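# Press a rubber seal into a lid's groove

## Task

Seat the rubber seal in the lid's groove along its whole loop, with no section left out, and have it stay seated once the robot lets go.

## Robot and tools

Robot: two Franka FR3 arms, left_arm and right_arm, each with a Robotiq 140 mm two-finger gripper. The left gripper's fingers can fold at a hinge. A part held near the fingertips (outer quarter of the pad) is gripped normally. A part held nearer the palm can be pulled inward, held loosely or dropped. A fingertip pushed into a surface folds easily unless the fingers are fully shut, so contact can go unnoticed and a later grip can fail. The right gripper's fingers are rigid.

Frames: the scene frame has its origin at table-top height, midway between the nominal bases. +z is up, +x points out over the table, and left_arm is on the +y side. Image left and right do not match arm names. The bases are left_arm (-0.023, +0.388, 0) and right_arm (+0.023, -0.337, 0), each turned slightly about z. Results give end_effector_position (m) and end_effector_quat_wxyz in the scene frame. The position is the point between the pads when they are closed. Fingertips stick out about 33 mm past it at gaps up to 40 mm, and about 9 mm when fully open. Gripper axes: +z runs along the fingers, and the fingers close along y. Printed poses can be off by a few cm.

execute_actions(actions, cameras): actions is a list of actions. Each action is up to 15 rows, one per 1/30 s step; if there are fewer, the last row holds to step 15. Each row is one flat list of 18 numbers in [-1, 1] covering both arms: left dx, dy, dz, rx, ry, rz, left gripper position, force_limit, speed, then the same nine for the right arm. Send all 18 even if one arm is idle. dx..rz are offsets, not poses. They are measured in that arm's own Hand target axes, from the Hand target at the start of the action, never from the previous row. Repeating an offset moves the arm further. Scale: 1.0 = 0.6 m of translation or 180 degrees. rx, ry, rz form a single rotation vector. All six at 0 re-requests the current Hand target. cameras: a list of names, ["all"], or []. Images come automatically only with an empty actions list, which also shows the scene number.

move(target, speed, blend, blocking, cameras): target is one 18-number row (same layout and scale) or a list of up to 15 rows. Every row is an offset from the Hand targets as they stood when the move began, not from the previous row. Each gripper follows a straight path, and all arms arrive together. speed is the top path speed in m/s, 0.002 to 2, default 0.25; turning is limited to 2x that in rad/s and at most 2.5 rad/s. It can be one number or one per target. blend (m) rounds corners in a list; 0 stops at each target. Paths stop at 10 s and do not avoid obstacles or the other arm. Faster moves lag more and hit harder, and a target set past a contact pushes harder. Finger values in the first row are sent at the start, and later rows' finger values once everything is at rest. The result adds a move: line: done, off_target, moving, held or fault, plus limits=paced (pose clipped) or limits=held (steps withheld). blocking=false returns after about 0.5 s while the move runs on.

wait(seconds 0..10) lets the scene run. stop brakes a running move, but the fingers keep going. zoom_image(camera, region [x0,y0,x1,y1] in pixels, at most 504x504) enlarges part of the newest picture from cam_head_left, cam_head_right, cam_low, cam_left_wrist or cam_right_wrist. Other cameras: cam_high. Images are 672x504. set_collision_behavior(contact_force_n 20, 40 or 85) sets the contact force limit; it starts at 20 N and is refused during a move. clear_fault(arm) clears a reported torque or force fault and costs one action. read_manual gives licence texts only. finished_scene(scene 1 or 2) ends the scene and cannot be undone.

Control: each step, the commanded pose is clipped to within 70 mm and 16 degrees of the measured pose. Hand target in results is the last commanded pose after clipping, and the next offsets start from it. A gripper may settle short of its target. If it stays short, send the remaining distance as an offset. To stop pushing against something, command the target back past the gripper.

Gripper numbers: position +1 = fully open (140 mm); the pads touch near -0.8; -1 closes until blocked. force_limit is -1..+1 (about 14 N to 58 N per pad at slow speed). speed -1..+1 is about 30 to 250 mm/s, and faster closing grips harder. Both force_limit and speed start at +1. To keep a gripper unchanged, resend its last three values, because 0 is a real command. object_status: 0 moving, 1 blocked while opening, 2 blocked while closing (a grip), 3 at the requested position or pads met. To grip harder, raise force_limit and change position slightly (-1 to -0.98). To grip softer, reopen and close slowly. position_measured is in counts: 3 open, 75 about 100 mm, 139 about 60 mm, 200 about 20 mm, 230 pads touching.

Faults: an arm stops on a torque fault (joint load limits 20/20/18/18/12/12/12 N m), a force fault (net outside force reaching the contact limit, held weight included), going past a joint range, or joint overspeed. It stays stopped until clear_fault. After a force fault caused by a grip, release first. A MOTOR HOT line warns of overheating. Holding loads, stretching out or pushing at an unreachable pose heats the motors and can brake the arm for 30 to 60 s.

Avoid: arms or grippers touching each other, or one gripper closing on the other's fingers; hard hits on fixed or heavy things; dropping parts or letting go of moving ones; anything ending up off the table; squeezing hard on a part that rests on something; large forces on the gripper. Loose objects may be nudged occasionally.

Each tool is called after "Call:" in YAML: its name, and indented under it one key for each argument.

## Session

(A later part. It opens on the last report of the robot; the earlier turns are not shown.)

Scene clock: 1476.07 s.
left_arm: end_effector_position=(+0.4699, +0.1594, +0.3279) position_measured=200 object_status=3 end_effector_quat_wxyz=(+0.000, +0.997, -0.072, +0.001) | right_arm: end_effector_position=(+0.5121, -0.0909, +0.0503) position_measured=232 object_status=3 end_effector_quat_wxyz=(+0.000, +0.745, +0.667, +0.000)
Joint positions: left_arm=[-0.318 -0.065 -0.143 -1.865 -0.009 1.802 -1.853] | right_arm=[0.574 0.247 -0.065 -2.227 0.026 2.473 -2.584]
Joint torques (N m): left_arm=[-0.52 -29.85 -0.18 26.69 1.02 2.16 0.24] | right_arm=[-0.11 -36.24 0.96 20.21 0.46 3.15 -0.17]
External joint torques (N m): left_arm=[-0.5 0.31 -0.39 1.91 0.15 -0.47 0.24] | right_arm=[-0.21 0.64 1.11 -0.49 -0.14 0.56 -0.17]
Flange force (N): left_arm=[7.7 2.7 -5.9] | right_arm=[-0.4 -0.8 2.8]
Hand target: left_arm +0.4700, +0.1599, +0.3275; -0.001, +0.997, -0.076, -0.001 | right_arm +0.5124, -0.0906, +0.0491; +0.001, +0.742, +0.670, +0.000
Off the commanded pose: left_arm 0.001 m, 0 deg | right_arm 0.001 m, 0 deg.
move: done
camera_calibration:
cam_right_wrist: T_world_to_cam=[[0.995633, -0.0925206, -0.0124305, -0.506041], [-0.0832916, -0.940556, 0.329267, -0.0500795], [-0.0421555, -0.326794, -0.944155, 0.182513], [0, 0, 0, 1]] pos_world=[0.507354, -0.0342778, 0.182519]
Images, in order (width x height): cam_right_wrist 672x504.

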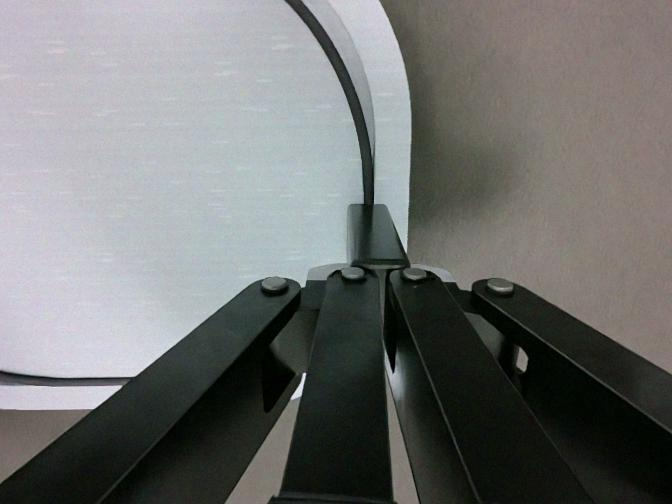

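Call:
move:
  target:
    - [0,0,0,0,0,0,-0.56,-1,-1,0,0.0005,0.0057,0,0,0,-1,-1,-0.5]
  speed: 0.015

Call:
move:
  target:
    - [0,0,0,0,0,0,-0.56,-1,-1,0,0,-0.0145,0,0,0,-1,-1,-0.5]
    - [0,0,0,0,0,0,-0.56,-1,-1,0.025,0,-0.0145,0,0,0,-1,-1,-0.5]
    - [0,0,0,0,0,0,-0.56,-1,-1,0.025,0,-0.0055,0,0,0,-1,-1,-0.5]
  speed: [0.03,0.04,0.02]
  cameras: ["cam_right_wrist"]

Call:
zoom_image:
  camera: "cam_right_wrist"
  region: [280, 80, 420, 220]

Scene clock: 1490.60 s.
left_arm: end_effector_position=(+0.4699, +0.1594, +0.3279) position_measured=200 object_status=3 end_effector_quat_wxyz=(+0.000, +0.997, -0.072, +0.001) | right_arm: end_effector_position=(+0.5123, -0.0909, +0.0502) position_measured=232 object_status=3 end_effector_quat_wxyz=(+0.000, +0.744, +0.668, +0.000)
Joint positions: left_arm=[-0.318 -0.065 -0.143 -1.865 -0.009 1.802 -1.853] | right_arm=[0.574 0.247 -0.065 -2.227 0.026 2.474 -2.586]
Joint torques (N m): left_arm=[-0.56 -29.87 -0.19 26.67 1.02 2.16 0.27] | right_arm=[-0.2 -32.46 0.93 19.89 0.7 4.04 -0.2]
External joint torques (N m): left_arm=[-0.49 0.18 -0.35 1.95 0.15 -0.45 0.27] | right_arm=[-0.26 4.43 1.12 -0.77 0.11 1.46 -0.2]
Flange force (N): left_arm=[7.5 2.5 -6.0] | right_arm=[3.2 5.2 12.5]
Hand target: left_arm +0.4700, +0.1599, +0.3275; -0.001, +0.997, -0.076, -0.001 | right_arm +0.5127, -0.0906, +0.0457; +0.001, +0.742, +0.670, +0.000
Off the commanded pose: left_arm 0.001 m, 0 deg | right_arm 0.005 m, 0 deg.
move: off_target (right_arm)

Scene clock: 1492.60 s.
left_arm: end_effector_position=(+0.4699, +0.1594, +0.3279) position_measured=200 object_status=3 end_effector_quat_wxyz=(+0.000, +0.997, -0.072, +0.001) | right_arm: end_effector_position=(+0.5143, -0.0758, +0.0504) position_measured=232 object_status=3 end_effector_quat_wxyz=(+0.000, +0.741, +0.671, +0.001)
Joint positions: left_arm=[-0.318 -0.065 -0.143 -1.865 -0.009 1.802 -1.853] | right_arm=[0.593 0.267 -0.061 -2.196 0.026 2.464 -2.571]
Joint torques (N m): left_arm=[-0.51 -29.9 -0.18 26.69 1.03 2.16 0.25] | right_arm=[-0.36 -37.13 0.19 20.33 0.51 2.92 0.38]
External joint torques (N m): left_arm=[-0.56 0.11 -0.46 2 0.15 -0.46 0.25] | right_arm=[-0.37 0.46 0.41 -0.41 -0.08 0.35 0.38]
Flange force (N): left_arm=[7.4 2.7 -6.1] | right_arm=[0.0 -1.0 1.8]
Hand target: left_arm +0.4700, +0.1599, +0.3275; -0.001, +0.997, -0.076, -0.001 | right_arm +0.5143, -0.0757, +0.0490; +0.001, +0.742, +0.670, +0.000
Off the commanded pose: left_arm 0.001 m, 0 deg | right_arm 0.001 m, 0 deg.
move: done
camera_calibration:
cam_right_wrist: T_world_to_cam=[[0.996541, -0.0823603, -0.0110999, -0.50673], [-0.0741513, -0.941515, 0.328711, -0.0405364], [-0.0375235, -0.326751, -0.944365, 0.185226], [0, 0, 0, 1]] pos_world=[0.508922, -0.0193774, 0.182621]
Images, in order (width x height): cam_right_wrist 672x504.

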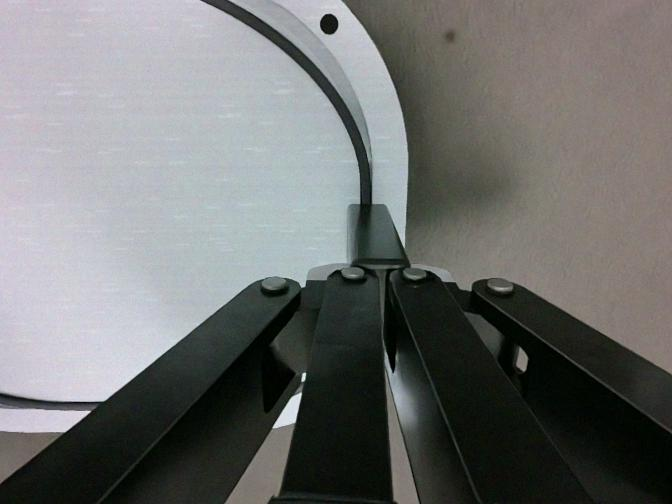

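Scaled by 3.600 from the camera's 672x504 image, which has a finer 960x720 frame.

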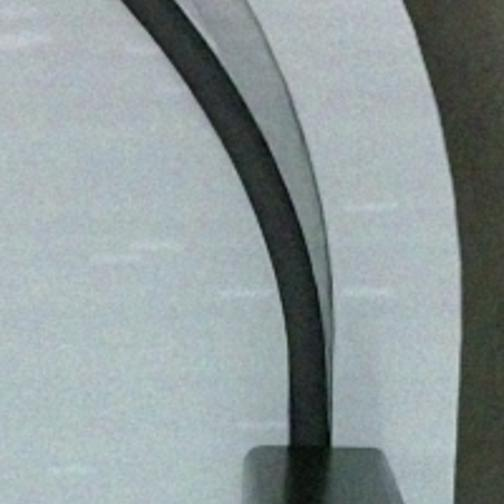

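Call:
move:
  target:
    - [0,0,0,0,0,0,-0.56,-1,-1,0,0.0005,0.0057,0,0,0,-1,-1,-0.5]
  speed: 0.015

Call:
move:
  target:
    - [0,0,0,0,0,0,-0.56,-1,-1,0,0,-0.0145,0,0,0,-1,-1,-0.5]
    - [0,0,0,0,0,0,-0.56,-1,-1,0.022,-0.001,-0.0145,0,0,-0.025,-1,-1,-0.5]
    - [0,0,0,0,0,0,-0.56,-1,-1,0.022,-0.001,-0.0055,0,0,-0.025,-1,-1,-0.5]
  speed: [0.03,0.04,0.02]
  cameras: ["cam_right_wrist"]

Call:
zoom_image:
  camera: "cam_right_wrist"
  region: [280, 80, 420, 220]

Scene clock: 1506.30 s.
left_arm: end_effector_position=(+0.4699, +0.1594, +0.3279) position_measured=200 object_status=3 end_effector_quat_wxyz=(+0.000, +0.997, -0.072, +0.001) | right_arm: end_effector_position=(+0.5147, -0.0758, +0.0502) position_measured=232 object_status=3 end_effector_quat_wxyz=(+0.000, +0.741, +0.671, +0.001)
Joint positions: left_arm=[-0.318 -0.065 -0.143 -1.865 -0.009 1.802 -1.853] | right_arm=[0.593 0.268 -0.062 -2.196 0.026 2.466 -2.571]
Joint torques (N m): left_arm=[-0.52 -29.84 -0.22 26.68 1.03 2.15 0.26] | right_arm=[-0.3 -33.33 0.49 20.01 0.54 3.79 0.22]
External joint torques (N m): left_arm=[-0.33 0.27 -0.26 1.96 0.17 -0.47 0.26] | right_arm=[-0.31 4.31 0.71 -0.82 -0.05 1.2 0.22]
Flange force (N): left_arm=[7.8 2.4 -6.0] | right_arm=[3.6 4.6 11.4]
Hand target: left_arm +0.4700, +0.1599, +0.3275; -0.001, +0.997, -0.076, -0.001 | right_arm +0.5146, -0.0757, +0.0455; +0.001, +0.742, +0.670, +0.000
Off the commanded pose: left_arm 0.001 m, 0 deg | right_arm 0.005 m, 0 deg.
move: off_target (right_arm)

Scene clock: 1508.80 s.
left_arm: end_effector_position=(+0.4699, +0.1594, +0.3279) position_measured=200 object_status=3 end_effector_quat_wxyz=(+0.000, +0.997, -0.072, +0.001) | right_arm: end_effector_position=(+0.5152, -0.0620, +0.0505) position_measured=232 object_status=3 end_effector_quat_wxyz=(+0.000, +0.718, +0.696, +0.001)
Joint positions: left_arm=[-0.318 -0.065 -0.143 -1.865 -0.009 1.802 -1.853] | right_arm=[0.593 0.285 -0.041 -2.169 0.019 2.455 -2.614]
Joint velocities: left_arm=[within noise] | right_arm=[-0.002 0 0.001 -0.001 -0.001 0.001 -0.005]
Joint torques (N m): left_arm=[-0.53 -29.85 -0.21 26.66 1.04 2.16 0.26] | right_arm=[-0.51 -37.82 0.85 20.37 0.45 2.85 -0.25]
External joint torques (N m): left_arm=[-0.5 0.05 -0.42 2.02 0.16 -0.45 0.26] | right_arm=[-0.51 0.67 0.92 -0.67 -0.16 0.24 -0.25]
Flange force (N): left_arm=[7.3 2.5 -6.1] | right_arm=[-1.1 -0.7 2.1]
Hand target: left_arm +0.4700, +0.1599, +0.3275; -0.001, +0.997, -0.076, -0.001 | right_arm +0.5153, -0.0625, +0.0488; +0.001, +0.715, +0.699, +0.000
Off the commanded pose: left_arm 0.001 m, 0 deg | right_arm 0.002 m, 0 deg.
move: done
camera_calibration:
cam_right_wrist: T_world_to_cam=[[0.999851, -0.0134398, -0.0107995, -0.503813], [-0.00915059, -0.94454, 0.32827, -0.0611066], [-0.0146125, -0.328123, -0.944522, 0.177978], [0, 0, 0, 1]] pos_world=[0.50578, -0.00609012, 0.182723]
Images, in order (width x height): cam_right_wrist 672x504.

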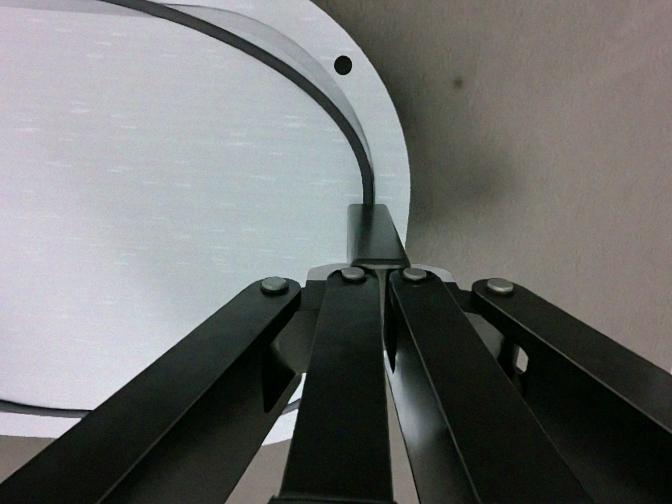

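Scaled by 3.600 from the camera's 672x504 image, which has a finer 960x720 frame.

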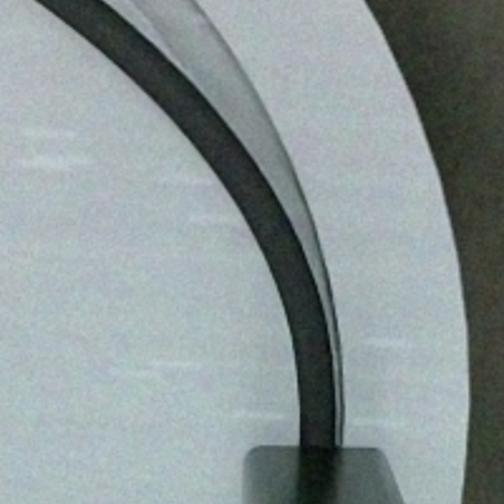

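Call:
move:
  target:
    - [0,0,0,0,0,0,-0.56,-1,-1,0,0.0002,0.002,0,0,0,-1,-1,-0.5]
    - [0,0,0,0,0,0,-0.56,-1,-1,0,0.0015,0.0057,0,0,0,-1,-1,-0.5]
  speed: 0.015

Call:
move:
  target:
    - [0,0,0,0,0,0,-0.56,-1,-1,0,0,-0.0145,0,0,0,-1,-1,-0.5]
    - [0,0,0,0,0,0,-0.56,-1,-1,0.020,-0.001,-0.0145,0,0,-0.042,-1,-1,-0.5]
    - [0,0,0,0,0,0,-0.56,-1,-1,0.020,-0.001,-0.0055,0,0,-0.042,-1,-1,-0.5]
  speed: [0.03,0.04,0.02]
  cameras: ["cam_right_wrist"]

Call:
zoom_image:
  camera: "cam_right_wrist"
  region: [280, 80, 420, 220]

Scene clock: 1521.37 s.
left_arm: end_effector_position=(+0.4699, +0.1594, +0.3279) position_measured=200 object_status=3 end_effector_quat_wxyz=(+0.000, +0.997, -0.072, +0.001) | right_arm: end_effector_position=(+0.5159, -0.0619, +0.0503) position_measured=232 object_status=3 end_effector_quat_wxyz=(+0.000, +0.717, +0.697, +0.001)
Joint positions: left_arm=[-0.318 -0.065 -0.143 -1.865 -0.009 1.802 -1.853] | right_arm=[0.593 0.286 -0.041 -2.168 0.019 2.456 -2.616]
Joint torques (N m): left_arm=[-0.53 -29.86 -0.18 26.71 1.02 2.17 0.25] | right_arm=[-0.64 -33.73 0.77 20.63 0.53 3.95 -0.21]
External joint torques (N m): left_arm=[-0.51 0.15 -0.4 2.05 0.15 -0.44 0.25] | right_arm=[-0.73 4.59 0.77 -0.28 -0.07 1.36 -0.21]
Flange force (N): left_arm=[7.7 2.7 -6.2] | right_arm=[3.5 7.6 12.0]
Hand target: left_arm +0.4700, +0.1599, +0.3275; -0.001, +0.997, -0.076, -0.001 | right_arm +0.5162, -0.0625, +0.0454; +0.001, +0.715, +0.699, +0.000
Off the commanded pose: left_arm 0.001 m, 0 deg | right_arm 0.005 m, 0 deg.
move: off_target (right_arm)

Scene clock: 1524.60 s.
left_arm: end_effector_position=(+0.4699, +0.1594, +0.3279) position_measured=200 object_status=3 end_effector_quat_wxyz=(+0.000, +0.997, -0.072, +0.001) | right_arm: end_effector_position=(+0.5157, -0.0499, +0.0505) position_measured=232 object_status=3 end_effector_quat_wxyz=(+0.000, +0.670, +0.742, +0.001)
Joint positions: left_arm=[-0.318 -0.065 -0.143 -1.865 -0.009 1.802 -1.853] | right_arm=[0.582 0.3 -0.012 -2.145 0.007 2.447 -2.72]
Joint velocities: left_arm=[within noise] | right_arm=[0 0 -0.001 0 0 0.001 -0.006]
Joint torques (N m): left_arm=[-0.53 -29.85 -0.21 26.71 1.01 2.16 0.31] | right_arm=[-0.52 -38.23 1.01 20.5 0.35 2.92 -0.12]
External joint torques (N m): left_arm=[-0.64 0.32 -0.56 1.93 0.12 -0.47 0.31] | right_arm=[-0.45 0.55 0.87 -0.47 -0.26 0.36 -0.12]
Flange force (N): left_arm=[7.8 2.9 -5.9] | right_arm=[-0.6 -0.7 2.0]
Hand target: left_arm +0.4700, +0.1599, +0.3275; -0.001, +0.997, -0.076, -0.001 | right_arm +0.5159, -0.0505, +0.0487; +0.001, +0.668, +0.744, +0.000
Off the commanded pose: left_arm 0.001 m, 0 deg | right_arm 0.002 m, 0 deg.
move: done
camera_calibration:
cam_right_wrist: T_world_to_cam=[[0.992969, 0.117895, -0.0106641, -0.494175], [0.114846, -0.937596, 0.328214, -0.113227], [0.0286963, -0.327131, -0.944543, 0.159686], [0, 0, 0, 1]] pos_world=[0.499122, 0.00433765, 0.182723]
Images, in order (width x height): cam_right_wrist 672x504.

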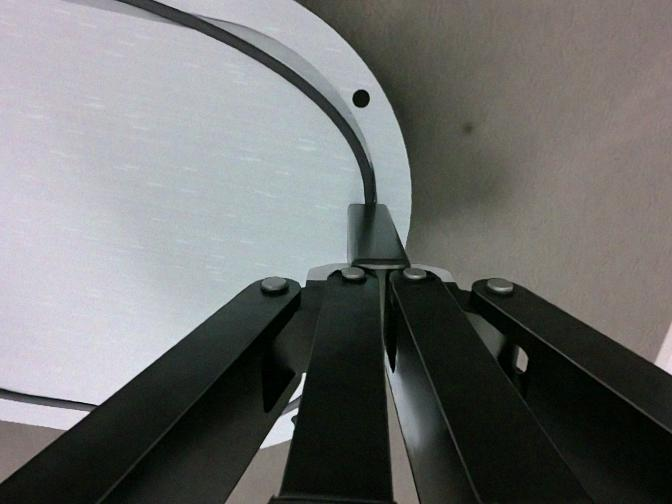

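Scaled by 3.600 from the camera's 672x504 image, which has a finer 960x720 frame.

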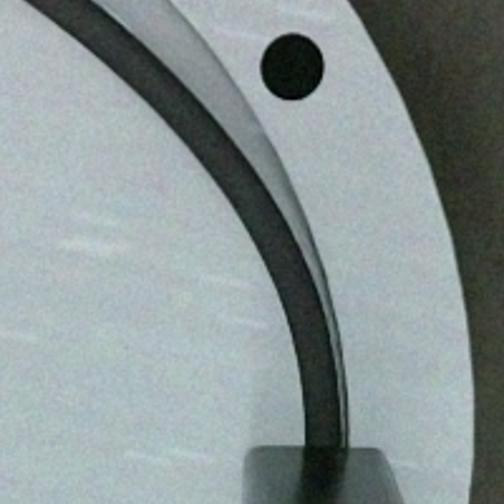

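Call:
move:
  target:
    - [0,0,0,0,0,0,-0.56,-1,-1,0,0.0002,0.002,0,0,0,-1,-1,-0.5]
    - [0,0,0,0,0,0,-0.56,-1,-1,0,0.0018,0.0057,0,0,0,-1,-1,-0.5]
  speed: 0.015

Call:
move:
  target:
    - [0,0,0,0,0,0,-0.56,-1,-1,0,0,-0.0145,0,0,0,-1,-1,-0.5]
    - [0,0,0,0,0,0,-0.56,-1,-1,0.020,-0.0015,-0.0145,0,0,-0.025,-1,-1,-0.5]
    - [0,0,0,0,0,0,-0.56,-1,-1,0.020,-0.0015,-0.0055,0,0,-0.025,-1,-1,-0.5]
  speed: [0.03,0.04,0.02]
  cameras: ["cam_right_wrist"]

Call:
zoom_image:
  camera: "cam_right_wrist"
  region: [280, 80, 420, 220]

Scene clock: 1548.60 s.
left_arm: end_effector_position=(+0.4699, +0.1594, +0.3279) position_measured=200 object_status=3 end_effector_quat_wxyz=(+0.000, +0.997, -0.072, +0.001) | right_arm: end_effector_position=(+0.5167, -0.0497, +0.0503) position_measured=232 object_status=3 end_effector_quat_wxyz=(+0.000, +0.670, +0.742, +0.001)
Joint positions: left_arm=[-0.318 -0.065 -0.143 -1.865 -0.009 1.802 -1.853] | right_arm=[0.582 0.302 -0.012 -2.143 0.007 2.448 -2.721]
Joint torques (N m): left_arm=[-0.55 -29.89 -0.18 26.73 1.04 2.16 0.27] | right_arm=[-0.55 -34.3 0.91 20.69 0.47 3.93 -0.19]
External joint torques (N m): left_arm=[-0.55 0.32 -0.42 1.92 0.16 -0.47 0.27] | right_arm=[-0.65 4.6 0.62 -0.33 -0.14 1.35 -0.19]
Flange force (N): left_arm=[7.8 2.7 -5.9] | right_arm=[2.6 7.7 11.8]
Hand target: left_arm +0.4700, +0.1599, +0.3275; -0.001, +0.997, -0.076, -0.001 | right_arm +0.5170, -0.0504, +0.0453; +0.001, +0.668, +0.744, +0.000
Off the commanded pose: left_arm 0.001 m, 0 deg | right_arm 0.005 m, 0 deg.
move: off_target (right_arm)

Scene clock: 1551.13 s.
left_arm: end_effector_position=(+0.4699, +0.1594, +0.3279) position_measured=200 object_status=3 end_effector_quat_wxyz=(+0.000, +0.997, -0.072, +0.001) | right_arm: end_effector_position=(+0.5146, -0.0378, +0.0505) position_measured=232 object_status=3 end_effector_quat_wxyz=(+0.000, +0.641, +0.768, +0.001)
Joint positions: left_arm=[-0.318 -0.065 -0.143 -1.865 -0.009 1.802 -1.853] | right_arm=[0.582 0.313 0.008 -2.126 -0.002 2.44 -2.773]
Joint velocities: left_arm=[within noise] | right_arm=[-0.002 0.001 -0.002 0.001 0 0.002 -0.004]
Joint torques (N m): left_arm=[-0.57 -29.87 -0.14 26.72 1.05 2.17 0.24] | right_arm=[-0.51 -38.72 1.01 20.46 0.3 2.78 -0.07]
External joint torques (N m): left_arm=[-0.75 0.28 -0.55 1.96 0.16 -0.46 0.24] | right_arm=[-0.61 0.94 0.51 -0.84 -0.32 0.17 -0.07]
Flange force (N): left_arm=[7.7 3.0 -6.0] | right_arm=[-0.9 -0.9 2.4]
Hand target: left_arm +0.4700, +0.1599, +0.3275; -0.001, +0.997, -0.076, -0.001 | right_arm +0.5148, -0.0386, +0.0486; +0.001, +0.638, +0.770, +0.000
Off the commanded pose: left_arm 0.001 m, 0 deg | right_arm 0.002 m, 0 deg.
move: done
camera_calibration:
cam_right_wrist: T_world_to_cam=[[0.980612, 0.195688, -0.0102976, -0.485228], [0.188178, -0.925711, 0.328099, -0.139043], [0.0546725, -0.323676, -0.944587, 0.150542], [0, 0, 0, 1]] pos_world=[0.493755, 0.0149662, 0.182823]
Images, in order (width x height): cam_right_wrist 672x504.

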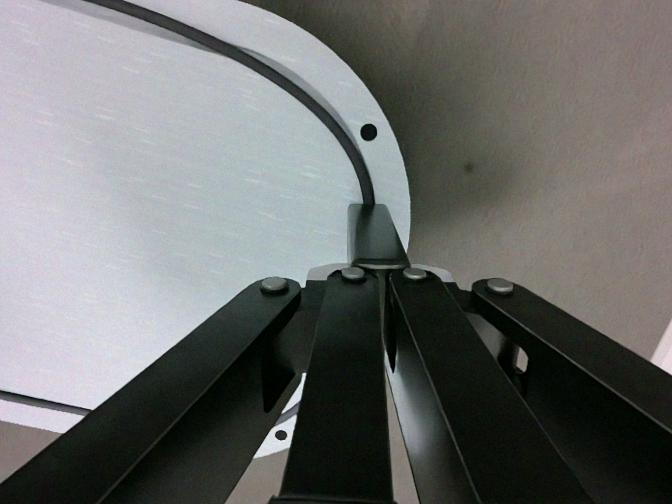

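Scaled by 3.600 from the camera's 672x504 image, which has a finer 960x720 frame.

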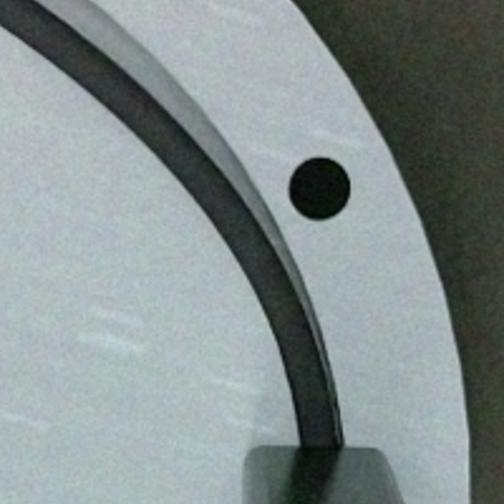

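Call:
move:
  target:
    - [0,0,0,0,0,0,-0.56,-1,-1,0,0.0002,0.002,0,0,0,-1,-1,-0.5]
    - [0,0,0,0,0,0,-0.56,-1,-1,0,0.0018,0.0057,0,0,0,-1,-1,-0.5]
  speed: 0.015

Call:
move:
  target:
    - [0,0,0,0,0,0,-0.56,-1,-1,0,0,-0.0145,0,0,0,-1,-1,-0.5]
    - [0,0,0,0,0,0,-0.56,-1,-1,0.021,-0.0025,-0.0145,0,0,-0.03,-1,-1,-0.5]
    - [0,0,0,0,0,0,-0.56,-1,-1,0.021,-0.0025,-0.0055,0,0,-0.03,-1,-1,-0.5]
  speed: [0.03,0.04,0.02]
  cameras: ["cam_right_wrist"]

Call:
zoom_image:
  camera: "cam_right_wrist"
  region: [280, 80, 420, 220]

Scene clock: 1565.37 s.
left_arm: end_effector_position=(+0.4699, +0.1594, +0.3279) position_measured=200 object_status=3 end_effector_quat_wxyz=(+0.000, +0.997, -0.072, +0.001) | right_arm: end_effector_position=(+0.5158, -0.0375, +0.0503) position_measured=232 object_status=3 end_effector_quat_wxyz=(+0.000, +0.640, +0.768, +0.002)
Joint positions: left_arm=[-0.318 -0.065 -0.143 -1.865 -0.009 1.802 -1.853] | right_arm=[0.582 0.315 0.007 -2.123 -0.002 2.442 -2.775]
Joint torques (N m): left_arm=[-0.5 -29.82 -0.17 26.69 1.03 2.16 0.25] | right_arm=[-0.48 -35.17 0.98 21.25 0.39 3.86 -0.18]
External joint torques (N m): left_arm=[-0.5 0.25 -0.41 1.97 0.15 -0.46 0.25] | right_arm=[-0.6 4.3 0.46 0.13 -0.23 1.28 -0.18]
Flange force (N): left_arm=[7.7 2.7 -6.0] | right_arm=[2.5 8.8 10.8]
Hand target: left_arm +0.4700, +0.1599, +0.3275; -0.001, +0.997, -0.076, -0.001 | right_arm +0.5158, -0.0384, +0.0452; +0.001, +0.638, +0.770, +0.000
Off the commanded pose: left_arm 0.001 m, 0 deg | right_arm 0.005 m, 0 deg.
move: off_target (right_arm)

Scene clock: 1568.13 s.
left_arm: end_effector_position=(+0.4699, +0.1594, +0.3279) position_measured=200 object_status=3 end_effector_quat_wxyz=(+0.000, +0.997, -0.072, +0.001) | right_arm: end_effector_position=(+0.5120, -0.0253, +0.0506) position_measured=232 object_status=3 end_effector_quat_wxyz=(+0.000, +0.604, +0.797, +0.001)
Joint positions: left_arm=[-0.318 -0.065 -0.143 -1.865 -0.009 1.802 -1.853] | right_arm=[0.581 0.323 0.03 -2.109 -0.013 2.435 -2.839]
Joint velocities: left_arm=[within noise] | right_arm=[0 0 -0.001 0 -0.001 0.003 -0.003]
Joint torques (N m): left_arm=[-0.49 -29.85 -0.19 26.67 1.04 2.17 0.3] | right_arm=[-0.52 -38.95 1.31 20.43 0.32 2.84 -0.15]
External joint torques (N m): left_arm=[-0.65 0.39 -0.59 1.83 0.15 -0.46 0.3] | right_arm=[-0.53 0.62 0.66 -0.66 -0.3 0.28 -0.15]
Flange force (N): left_arm=[7.7 2.9 -5.7] | right_arm=[-0.9 -1.2 1.9]
Hand target: left_arm +0.4700, +0.1599, +0.3275; -0.001, +0.997, -0.076, -0.001 | right_arm +0.5120, -0.0263, +0.0485; +0.001, +0.601, +0.799, +0.000
Off the commanded pose: left_arm 0.001 m, 0 deg | right_arm 0.002 m, 0 deg.
move: done
camera_calibration:
cam_right_wrist: T_world_to_cam=[[0.957819, 0.287206, -0.00977054, -0.471075], [0.274387, -0.903908, 0.328119, -0.170643], [0.085406, -0.31696, -0.944586, 0.139145], [0, 0, 0, 1]] pos_world=[0.486143, 0.025153, 0.182823]
Images, in order (width x height): cam_right_wrist 672x504.

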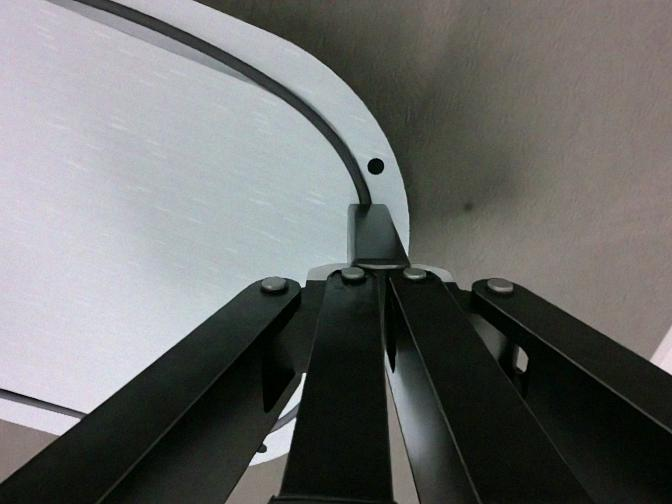

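Scaled by 3.600 from the camera's 672x504 image, which has a finer 960x720 frame.

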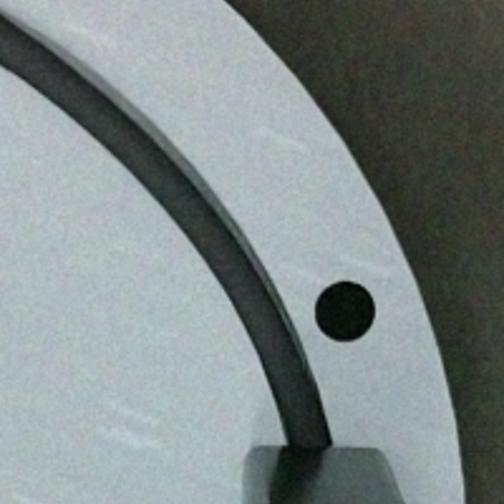

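Call:
move:
  target:
    - [0,0,0,0,0,0,-0.56,-1,-1,0,0.0002,0.002,0,0,0,-1,-1,-0.5]
    - [0,0,0,0,0,0,-0.56,-1,-1,0,0.0010,0.0057,0,0,0,-1,-1,-0.5]
  speed: 0.015

Call:
move:
  target:
    - [0,0,0,0,0,0,-0.56,-1,-1,0,0,-0.0145,0,0,0,-1,-1,-0.5]
    - [0,0,0,0,0,0,-0.56,-1,-1,0.0225,-0.0055,-0.0145,0,0,-0.022,-1,-1,-0.5]
    - [0,0,0,0,0,0,-0.56,-1,-1,0.0225,-0.0055,-0.0055,0,0,-0.022,-1,-1,-0.5]
  speed: [0.03,0.04,0.02]
  cameras: ["cam_right_wrist"]

Call:
zoom_image:
  camera: "cam_right_wrist"
  region: [280, 80, 420, 220]

Scene clock: 1579.83 s.
left_arm: end_effector_position=(+0.4699, +0.1594, +0.3279) position_measured=200 object_status=3 end_effector_quat_wxyz=(+0.000, +0.997, -0.072, +0.001) | right_arm: end_effector_position=(+0.5128, -0.0250, +0.0504) position_measured=232 object_status=3 end_effector_quat_wxyz=(+0.000, +0.603, +0.798, +0.002)
Joint positions: left_arm=[-0.318 -0.065 -0.143 -1.865 -0.009 1.802 -1.853] | right_arm=[0.581 0.324 0.03 -2.109 -0.013 2.437 -2.84]
Joint torques (N m): left_arm=[-0.49 -29.9 -0.22 26.65 1.04 2.15 0.28] | right_arm=[-0.36 -35.23 1.14 20.46 0.29 3.76 -0.17]
External joint torques (N m): left_arm=[-0.48 0.23 -0.45 1.91 0.17 -0.47 0.28] | right_arm=[-0.56 4.6 0.3 -0.72 -0.33 1.19 -0.17]
Flange force (N): left_arm=[7.5 2.6 -5.9] | right_arm=[1.2 6.7 11.3]
Hand target: left_arm +0.4700, +0.1599, +0.3275; -0.001, +0.997, -0.076, -0.001 | right_arm +0.5126, -0.0261, +0.0451; +0.001, +0.601, +0.799, +0.000
Off the commanded pose: left_arm 0.001 m, 0 deg | right_arm 0.005 m, 0 deg.
move: off_target (right_arm)

Scene clock: 1582.27 s.
left_arm: end_effector_position=(+0.4699, +0.1594, +0.3279) position_measured=200 object_status=3 end_effector_quat_wxyz=(+0.000, +0.997, -0.072, +0.001) | right_arm: end_effector_position=(+0.5059, -0.0138, +0.0506) position_measured=232 object_status=3 end_effector_quat_wxyz=(+0.000, +0.576, +0.817, +0.001)
Joint positions: left_arm=[-0.318 -0.065 -0.143 -1.865 -0.009 1.802 -1.853] | right_arm=[0.581 0.326 0.053 -2.104 -0.025 2.432 -2.877]
Joint torques (N m): left_arm=[-0.54 -29.87 -0.17 26.7 1.03 2.15 0.26] | right_arm=[-0.57 -38.74 1.57 20.55 0.22 2.98 -0.07]
External joint torques (N m): left_arm=[-0.43 0.33 -0.3 1.91 0.16 -0.47 0.26] | right_arm=[-0.5 1.02 0.74 -0.64 -0.41 0.42 -0.07]
Flange force (N): left_arm=[7.8 2.5 -5.9] | right_arm=[-0.4 -0.5 2.9]
Hand target: left_arm +0.4700, +0.1599, +0.3275; -0.001, +0.997, -0.076, -0.001 | right_arm +0.5057, -0.0141, +0.0483; +0.001, +0.573, +0.819, +0.000
Off the commanded pose: left_arm 0.001 m, 0 deg | right_arm 0.002 m, 0 deg.
move: done
camera_calibration:
cam_right_wrist: T_world_to_cam=[[0.936055, 0.3517, -0.0103613, -0.456603], [0.335398, -0.882994, 0.328373, -0.189152], [0.10634, -0.310851, -0.944491, 0.132813], [0, 0, 0, 1]] pos_world=[0.476724, 0.0348521, 0.182822]
Images, in order (width x height): cam_right_wrist 672x504.

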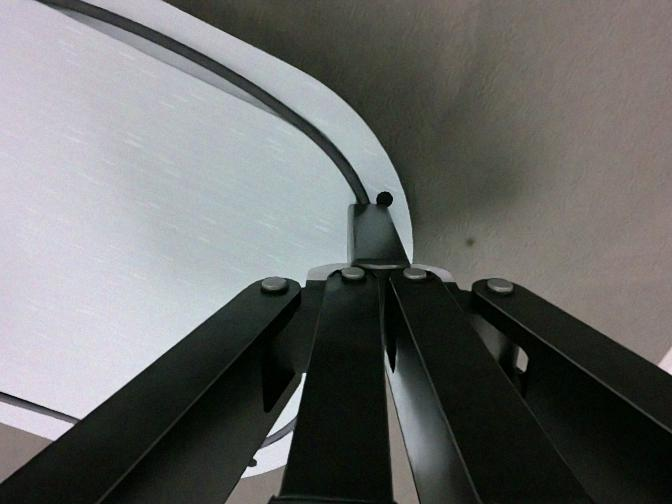

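Scaled by 3.600 from the camera's 672x504 image, which has a finer 960x720 frame.

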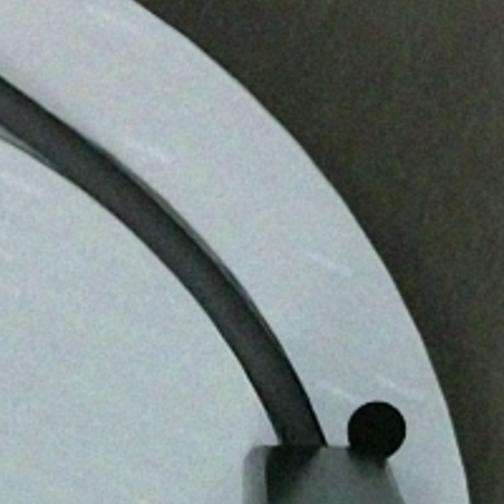

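Call:
move:
  target:
    - [0,0,0,0,0,0,-0.56,-1,-1,0,0.0002,0.002,0,0,0,-1,-1,-0.5]
    - [0,0,0,0,0,0,-0.56,-1,-1,0,0.0008,0.0057,0,0,0,-1,-1,-0.5]
  speed: 0.015

Call:
move:
  target:
    - [0,0,0,0,0,0,-0.56,-1,-1,0,0,-0.0145,0,0,0,-1,-1,-0.5]
    - [0,0,0,0,0,0,-0.56,-1,-1,0.020,-0.0085,-0.0145,0,0,-0.016,-1,-1,-0.5]
    - [0,0,0,0,0,0,-0.56,-1,-1,0.020,-0.0085,-0.0055,0,0,-0.016,-1,-1,-0.5]
  speed: [0.03,0.04,0.02]
  cameras: ["cam_right_wrist"]

Call:
zoom_image:
  camera: "cam_right_wrist"
  region: [280, 80, 420, 220]

Scene clock: 1598.00 s.
left_arm: end_effector_position=(+0.4699, +0.1594, +0.3279) position_measured=200 object_status=3 end_effector_quat_wxyz=(+0.000, +0.997, -0.072, +0.001) | right_arm: end_effector_position=(+0.5062, -0.0136, +0.0504) position_measured=232 object_status=3 end_effector_quat_wxyz=(+0.000, +0.576, +0.818, +0.001)
Joint positions: left_arm=[-0.318 -0.065 -0.143 -1.865 -0.009 1.802 -1.853] | right_arm=[0.581 0.327 0.053 -2.104 -0.025 2.433 -2.878]
Joint torques (N m): left_arm=[-0.57 -29.85 -0.19 26.71 1.03 2.17 0.26] | right_arm=[-0.75 -34.98 1.37 20.42 0.16 3.85 -0.16]
External joint torques (N m): left_arm=[-0.48 0.28 -0.33 1.98 0.17 -0.45 0.25] | right_arm=[-0.75 4.67 0.48 -0.68 -0.46 1.3 -0.16]
Flange force (N): left_arm=[7.9 2.6 -6.0] | right_arm=[0.8 6.9 11.6]
Hand target: left_arm +0.4700, +0.1599, +0.3275; -0.001, +0.997, -0.076, -0.001 | right_arm +0.5061, -0.0139, +0.0449; +0.001, +0.573, +0.819, +0.000
Off the commanded pose: left_arm 0.001 m, 0 deg | right_arm 0.005 m, 0 deg.
move: off_target (right_arm)

Scene clock: 1600.27 s.
left_arm: end_effector_position=(+0.4699, +0.1594, +0.3279) position_measured=200 object_status=3 end_effector_quat_wxyz=(+0.000, +0.997, -0.072, +0.001) | right_arm: end_effector_position=(+0.4981, -0.0039, +0.0506) position_measured=232 object_status=3 end_effector_quat_wxyz=(+0.000, +0.556, +0.832, +0.001)
Joint positions: left_arm=[-0.318 -0.065 -0.143 -1.865 -0.009 1.802 -1.853] | right_arm=[0.585 0.324 0.071 -2.108 -0.033 2.434 -2.9]
Joint torques (N m): left_arm=[-0.52 -29.85 -0.21 26.65 1.02 2.17 0.29] | right_arm=[-0.73 -39.01 1.83 20.3 0.17 2.94 -0.16]
External joint torques (N m): left_arm=[-0.54 0.28 -0.47 1.89 0.14 -0.45 0.29] | right_arm=[-0.72 0.64 0.76 -0.86 -0.46 0.38 -0.16]
Flange force (N): left_arm=[7.5 2.6 -5.8] | right_arm=[-1.2 -2.1 2.2]
Hand target: left_arm +0.4700, +0.1599, +0.3275; -0.001, +0.997, -0.076, -0.001 | right_arm +0.4972, -0.0044, +0.0482; +0.001, +0.552, +0.834, +0.000
Off the commanded pose: left_arm 0.001 m, 0 deg | right_arm 0.003 m, 0 deg.
move: done
camera_calibration:
cam_right_wrist: T_world_to_cam=[[0.917266, 0.398168, -0.00927749, -0.443369], [0.378926, -0.865291, 0.328157, -0.19943], [0.122634, -0.304523, -0.944577, 0.128726], [0, 0, 0, 1]] pos_world=[0.46647, 0.0431707, 0.182922]
Images, in order (width x height): cam_right_wrist 672x504.

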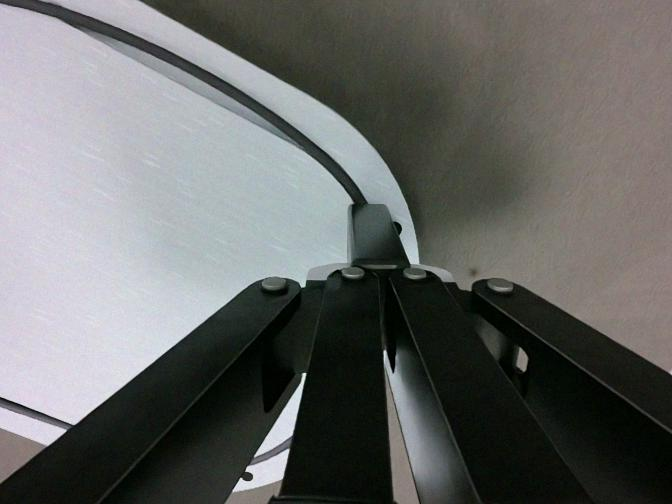

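Scaled by 3.600 from the camera's 672x504 image, which has a finer 960x720 frame.

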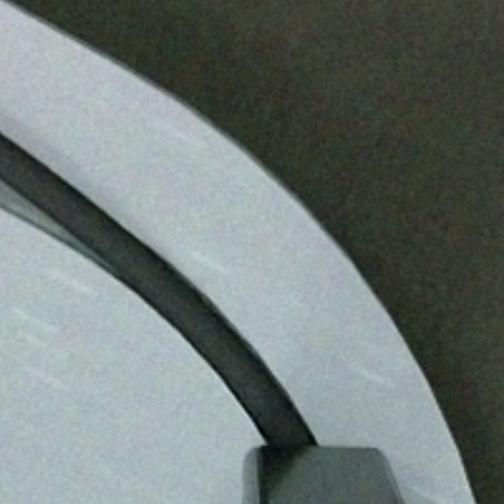

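Call:
move:
  target:
    - [0,0,0,0,0,0,-0.56,-1,-1,0,0.0002,0.002,0,0,0,-1,-1,-0.5]
    - [0,0,0,0,0,0,-0.56,-1,-1,0,0.0008,0.0057,0,0,0,-1,-1,-0.5]
  speed: 0.015

Call:
move:
  target:
    - [-0.0264,-0.1815,0,0,0,0,-0.56,-1,-1,0,0,-0.27,0,0,0,-1,-1,-0.5]
  speed: 0.08
  cameras: ["cam_right_wrist", "cam_high"]

Scene clock: 1629.13 s.
left_arm: end_effector_position=(+0.4699, +0.1594, +0.3279) position_measured=200 object_status=3 end_effector_quat_wxyz=(+0.000, +0.997, -0.072, +0.001) | right_arm: end_effector_position=(+0.4983, -0.0037, +0.0504) position_measured=232 object_status=3 end_effector_quat_wxyz=(+0.000, +0.555, +0.832, +0.002)
Joint positions: left_arm=[-0.318 -0.065 -0.143 -1.865 -0.009 1.802 -1.853] | right_arm=[0.585 0.325 0.071 -2.108 -0.034 2.436 -2.9]
Joint torques (N m): left_arm=[-0.54 -29.83 -0.17 26.71 1.03 2.16 0.29] | right_arm=[-0.68 -35.03 1.49 19.86 0.07 3.67 -0.19]
External joint torques (N m): left_arm=[-0.4 0.44 -0.26 1.88 0.16 -0.47 0.29] | right_arm=[-0.49 4.57 0.58 -1.3 -0.56 1.1 -0.19]
Flange force (N): left_arm=[8.1 2.4 -5.8] | right_arm=[0.5 4.6 11.2]
Hand target: left_arm +0.4700, +0.1599, +0.3275; -0.001, +0.997, -0.076, -0.001 | right_arm +0.4977, -0.0042, +0.0448; +0.001, +0.552, +0.834, +0.000
Off the commanded pose: left_arm 0.001 m, 0 deg | right_arm 0.006 m, 0 deg.
move: off_target (right_arm)

Scene clock: 1632.07 s.
left_arm: end_effector_position=(+0.4703, +0.2690, +0.3266) position_measured=200 object_status=3 end_effector_quat_wxyz=(+0.000, +0.997, -0.071, -0.003) | right_arm: end_effector_position=(+0.4981, -0.0041, +0.2070) position_measured=232 object_status=3 end_effector_quat_wxyz=(+0.002, +0.553, +0.833, +0.001)
Joint positions: left_arm=[-0.254 -0.168 -0.012 -1.983 -0.003 1.81 -1.661] | right_arm=[0.583 0.105 0.076 -1.97 -0.013 2.079 -2.918]
Joint velocities: left_arm=[0.001 -0.001 -0.001 0 0 0 0.006] | right_arm=[within noise]
Joint torques (N m): left_arm=[-0.56 -27.43 -0.28 25.89 1.36 2.55 0.34] | right_arm=[-0.58 -36.41 1.01 24.6 0.99 2.35 -0.16]
External joint torques (N m): left_arm=[-0.49 -0.58 -0.1 1.04 0.5 -0.08 0.34] | right_arm=[-0.52 -0.71 0.7 0.26 0.16 -0.2 -0.16]
Flange force (N): left_arm=[1.7 -0.1 -2.8] | right_arm=[-0.5 -0.9 -1.5]
Hand target: left_arm +0.4709, +0.2699, +0.3276; -0.001, +0.997, -0.076, -0.001 | right_arm +0.4975, -0.0042, +0.2068; +0.001, +0.552, +0.834, +0.000
Off the commanded pose: left_arm 0.001 m, 1 deg | right_arm 0.001 m, 0 deg.
move: done
camera_calibration:
cam_right_wrist: T_world_to_cam=[[0.915024, 0.403321, -0.00789221, -0.440911], [0.382822, -0.862017, 0.332225, -0.253731], [0.12719, -0.307015, -0.943167, 0.273749], [0, 0, 0, 1]] pos_world=[0.46576, 0.0431531, 0.339007]
Images, in order (width x height): cam_high 672x504, cam_right_wrist 672x504.

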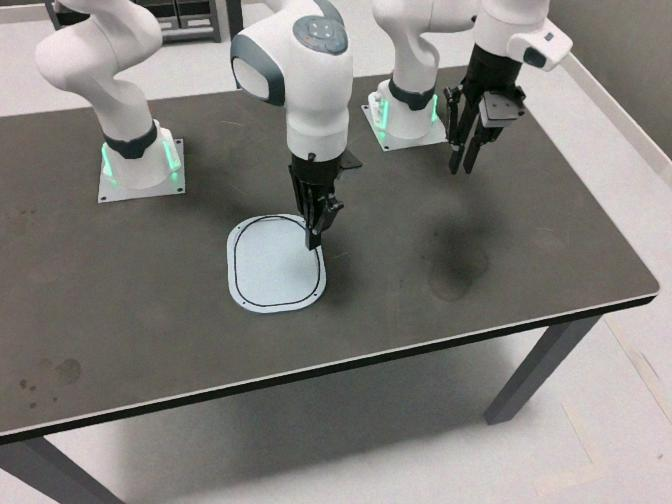

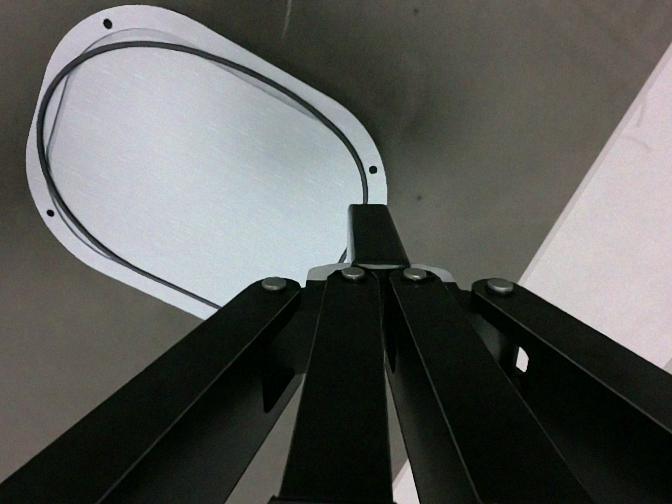

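Call:
move:
  target:
    - [0,0,0,0,0,0,-0.56,-1,-1,-0.1226,-0.1199,-0.005,0,0,0,-1,-1,-0.5]
    - [0,0,0,0,0,0,-0.56,-1,-1,-0.1226,-0.1199,-0.005,0,0,0.461,-1,-1,-0.5]
    - [0,0,0,0,0,0,-0.56,-1,-1,-0.1226,-0.1199,-0.005,0,0,0.922,-1,-1,-0.5]
  speed: [0.12,0.3,0.3]
  cameras: ["cam_right_wrist"]

Scene clock: 1652.13 s.
left_arm: end_effector_position=(+0.4703, +0.2690, +0.3266) position_measured=200 object_status=3 end_effector_quat_wxyz=(+0.000, +0.997, -0.072, -0.003) | right_arm: end_effector_position=(+0.4598, -0.0990, +0.2101) position_measured=232 object_status=3 end_effector_quat_wxyz=(-0.002, +0.896, -0.444, +0.000)
Joint positions: left_arm=[-0.254 -0.168 -0.012 -1.983 -0.003 1.81 -1.659] | right_arm=[0.211 -0.148 0.32 -2.258 0.056 2.12 -0.194]
Joint velocities: left_arm=[within noise] | right_arm=[0 0 0 -0.001 0.001 0 0.005]
Joint torques (N m): left_arm=[-0.53 -27.47 -0.46 25.91 1.3 2.55 0.28] | right_arm=[-0.95 -25.19 -0.47 24.59 0.23 2.45 0.26]
External joint torques (N m): left_arm=[-0.53 -0.72 -0.35 1.12 0.45 -0.07 0.28] | right_arm=[-0.93 -0.07 1.1 0.39 -0.42 -0.18 0.26]
Flange force (N): left_arm=[1.5 0.3 -3.0] | right_arm=[-0.5 -2.3 -0.8]
Hand target: left_arm +0.4709, +0.2699, +0.3276; -0.001, +0.997, -0.076, -0.001 | right_arm +0.4599, -0.0999, +0.2098; +0.000, +0.895, -0.446, +0.001
Off the commanded pose: left_arm 0.001 m, 1 deg | right_arm 0.001 m, 0 deg.
move: done
camera_calibration:
cam_right_wrist: T_world_to_cam=[[-0.785492, -0.61867, -0.0158422, 0.314819], [-0.588125, 0.738254, 0.330288, 0.283487], [-0.192643, 0.268755, -0.943747, 0.456544], [0, 0, 0, 1]] pos_world=[0.501964, -0.137215, 0.342217]
Images, in order (width x height): cam_right_wrist 672x504.

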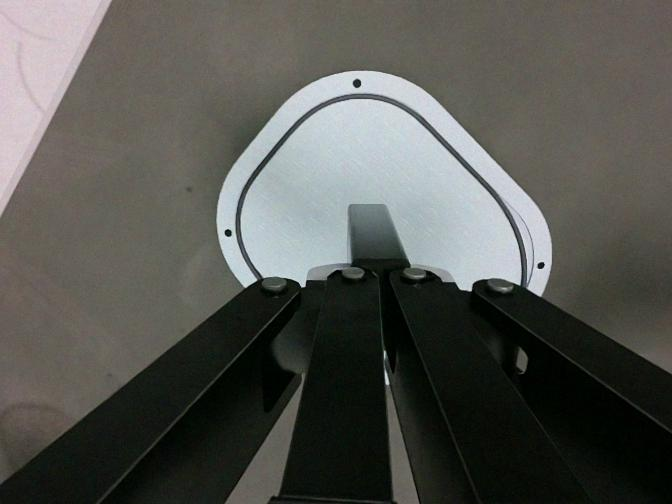

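Call:
move:
  target:
    - [0,0,0,0,0,0,-0.56,-1,-1,0,0,0,0,0,0.45,-1,-1,-0.5]
    - [0,0,0,0,0,0,-0.56,-1,-1,0,0,0,0,0,0.885,-1,-1,-0.5]
  speed: 0.3
  cameras: ["cam_right_wrist"]

Call:
zoom_image:
  camera: "cam_right_wrist"
  region: [180, 30, 580, 330]

Scene clock: 1689.13 s.
left_arm: end_effector_position=(+0.4703, +0.2690, +0.3266) position_measured=200 object_status=3 end_effector_quat_wxyz=(+0.000, +0.997, -0.072, -0.003) | right_arm: end_effector_position=(+0.4600, -0.0998, +0.2091) position_measured=232 object_status=3 end_effector_quat_wxyz=(+0.001, +0.275, +0.961, +0.001)
Joint positions: left_arm=[-0.254 -0.168 -0.012 -1.983 -0.003 1.81 -1.659] | right_arm=[-0.439 -0.239 0.938 -2.253 0.222 2.101 2.457]
Joint velocities: left_arm=[within noise] | right_arm=[0 0.001 -0.002 0.001 0 0 0.007]
Joint torques (N m): left_arm=[-0.56 -27.43 -0.48 25.9 1.32 2.55 0.27] | right_arm=[-0.94 -11.9 -4.9 24.19 0.65 2.31 0.26]
External joint torques (N m): left_arm=[-0.55 -0.77 -0.36 1.2 0.47 -0.06 0.27] | right_arm=[-0.83 -0.74 1.18 0.48 -0.13 -0.17 0.26]
Flange force (N): left_arm=[1.5 0.4 -3.2] | right_arm=[-0.7 3.8 -0.5]
Hand target: left_arm +0.4709, +0.2699, +0.3276; -0.001, +0.997, -0.076, -0.001 | right_arm +0.4599, -0.0999, +0.2098; +0.001, +0.278, +0.961, +0.000
Off the commanded pose: left_arm 0.001 m, 1 deg | right_arm 0.001 m, 0 deg.
move: done
camera_calibration:
cam_right_wrist: T_world_to_cam=[[0.514783, 0.857255, -0.0106202, -0.137495], [0.810935, -0.482873, 0.330481, -0.481024], [0.278179, -0.178738, -0.943753, 0.194654], [0, 0, 0, 1]] pos_world=[0.40671, -0.079613, 0.341214]
Images, in order (width x height): cam_right_wrist 672x504.

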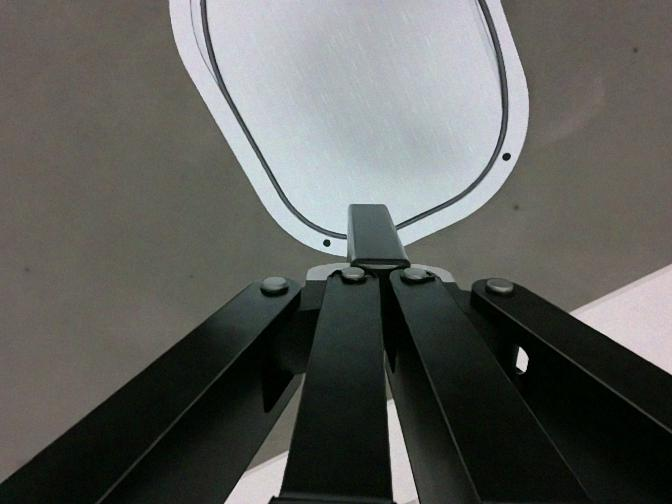

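Scaled by 1.260 from the camera's 672x504 image, which has a finer 960x720 frame.

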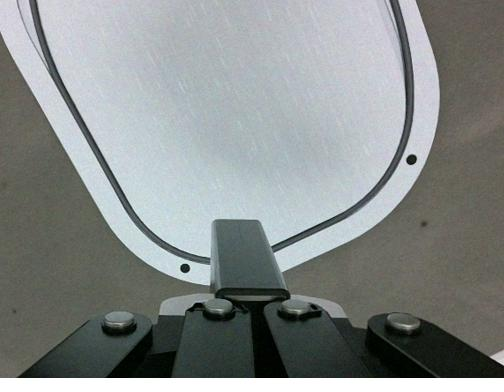

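Call:
move:
  target:
    - [0,0,0,0,0,0,-0.56,-1,-1,0.0517,0.1733,0.1,0,0,0,-1,-1,-0.5]
    - [0,0,0,0,0,0,-0.56,-1,-1,0.0517,0.1733,0.252,0,0,0,-1,-1,-0.5]
  speed: [0.1,0.06]
  cameras: ["cam_right_wrist"]

Call:
zoom_image:
  camera: "cam_right_wrist"
  region: [280, 80, 420, 220]

Scene clock: 1701.93 s.
left_arm: end_effector_position=(+0.4703, +0.2690, +0.3266) position_measured=200 object_status=3 end_effector_quat_wxyz=(+0.000, +0.997, -0.072, -0.003) | right_arm: end_effector_position=(+0.4895, +0.0038, +0.0589) position_measured=232 object_status=3 end_effector_quat_wxyz=(+0.000, +0.277, +0.961, -0.001)
Joint positions: left_arm=[-0.254 -0.168 -0.012 -1.983 -0.003 1.81 -1.659] | right_arm=[0.065 0.374 0.625 -2.102 -0.318 2.383 2.98]
Joint velocities: left_arm=[within noise] | right_arm=[0 0.001 -0.001 0 0 0.004 0.001]
Joint torques (N m): left_arm=[-0.53 -27.45 -0.49 25.88 1.31 2.53 0.26] | right_arm=[-0.44 -34.59 7.69 20.38 0.52 2.73 0.32]
External joint torques (N m): left_arm=[-0.62 -0.79 -0.48 1.13 0.45 -0.08 0.27] | right_arm=[-0.3 -0.69 0.56 -0.24 -0.13 0.22 0.32]
Flange force (N): left_arm=[1.3 0.6 -3.0] | right_arm=[1.7 -3.3 -1.1]
Hand target: left_arm +0.4709, +0.2699, +0.3276; -0.001, +0.997, -0.076, -0.001 | right_arm +0.4894, +0.0045, +0.0586; +0.001, +0.278, +0.961, +0.000
Off the commanded pose: left_arm 0.001 m, 1 deg | right_arm 0.001 m, 0 deg.
joint sent to its limit (right arm) — joint 7 (wrist roll), upper limit. The joint targets still meet the commanded pose.
move: done
camera_calibration:
cam_right_wrist: T_world_to_cam=[[0.517178, 0.855775, -0.0132902, -0.244122], [0.810055, -0.484417, 0.33038, -0.404761], [0.276293, -0.181631, -0.943754, 0.0641428], [0, 0, 0, 1]] pos_world=[0.436411, 0.0244908, 0.191016]
Images, in order (width x height): cam_right_wrist 672x504.

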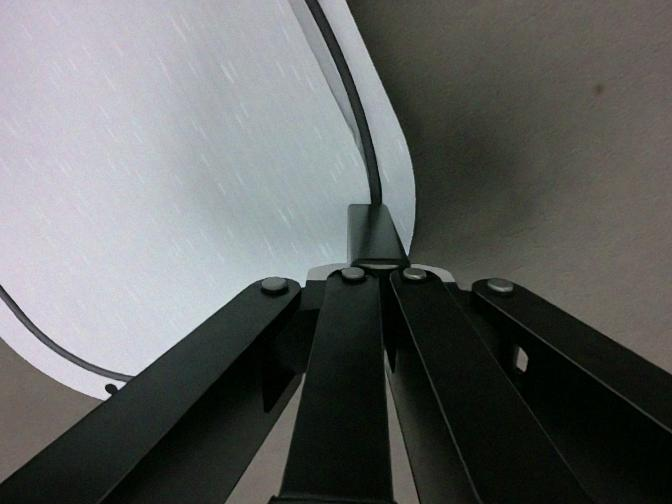

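Scaled by 3.600 from the camera's 672x504 image, which has a finer 960x720 frame.

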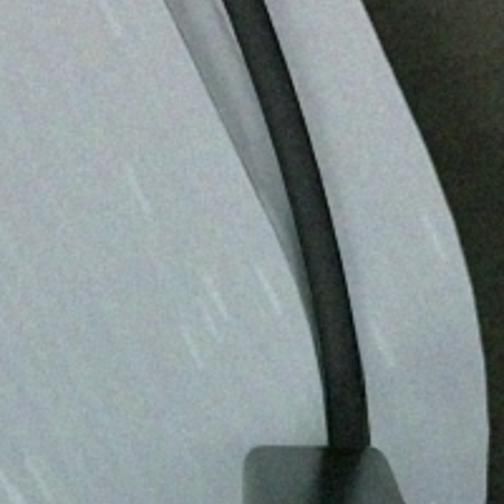

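Call:
move:
  target:
    - [0,0,0,0,0,0,-0.56,-1,-1,0,0.007,0,0,0,-0.012,-1,-1,-0.5]
    - [0,0,0,0,0,0,-0.56,-1,-1,0,0.007,0.0155,0,0,-0.012,-1,-1,-0.5]
  speed: [0.03,0.02]
  cameras: ["cam_right_wrist"]

Call:
zoom_image:
  camera: "cam_right_wrist"
  region: [280, 80, 420, 220]

Scene clock: 1718.33 s.
left_arm: end_effector_position=(+0.4703, +0.2690, +0.3266) position_measured=200 object_status=3 end_effector_quat_wxyz=(+0.000, +0.997, -0.072, -0.003) | right_arm: end_effector_position=(+0.4917, +0.0081, +0.0509) position_measured=232 object_status=3 end_effector_quat_wxyz=(+0.000, +0.260, +0.966, +0.000)
Joint positions: left_arm=[-0.254 -0.168 -0.012 -1.983 -0.003 1.81 -1.659] | right_arm=[0.072 0.403 0.621 -2.088 -0.342 2.392 2.964]
Joint torques (N m): left_arm=[-0.53 -27.46 -0.48 25.91 1.32 2.54 0.25] | right_arm=[-0.29 -34.07 6.91 19.77 0.09 2.91 0.17]
External joint torques (N m): left_arm=[-0.62 -0.8 -0.48 1.17 0.46 -0.07 0.25] | right_arm=[-0.28 0.73 -0.87 -0.71 -0.56 0.38 0.17]
Flange force (N): left_arm=[1.4 0.6 -3.1] | right_arm=[0.0 -0.4 4.2]
Hand target: left_arm +0.4709, +0.2699, +0.3276; -0.001, +0.997, -0.076, -0.001 | right_arm +0.4917, +0.0080, +0.0493; +0.001, +0.260, +0.966, +0.000
Off the commanded pose: left_arm 0.001 m, 1 deg | right_arm 0.002 m, 0 deg.
move: done
camera_calibration:
cam_right_wrist: T_world_to_cam=[[0.487642, 0.872968, -0.0114848, -0.234762], [0.82592, -0.457018, 0.330137, -0.409981], [0.282951, -0.170475, -0.943863, 0.0534633], [0, 0, 0, 1]] pos_world=[0.437964, 0.0266849, 0.183116]
Images, in order (width x height): cam_right_wrist 672x504.

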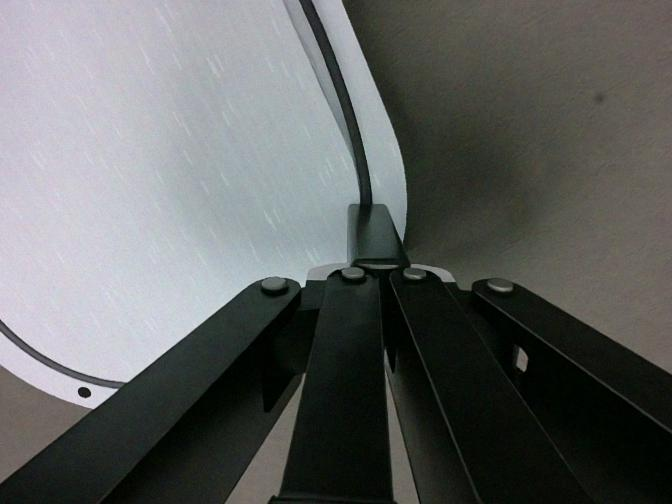

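Scaled by 3.600 from the camera's 672x504 image, which has a finer 960x720 frame.

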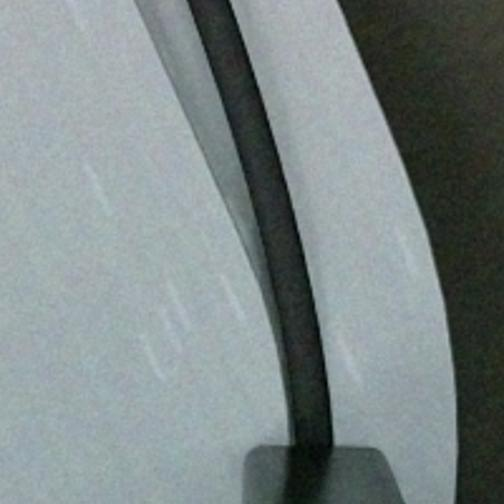

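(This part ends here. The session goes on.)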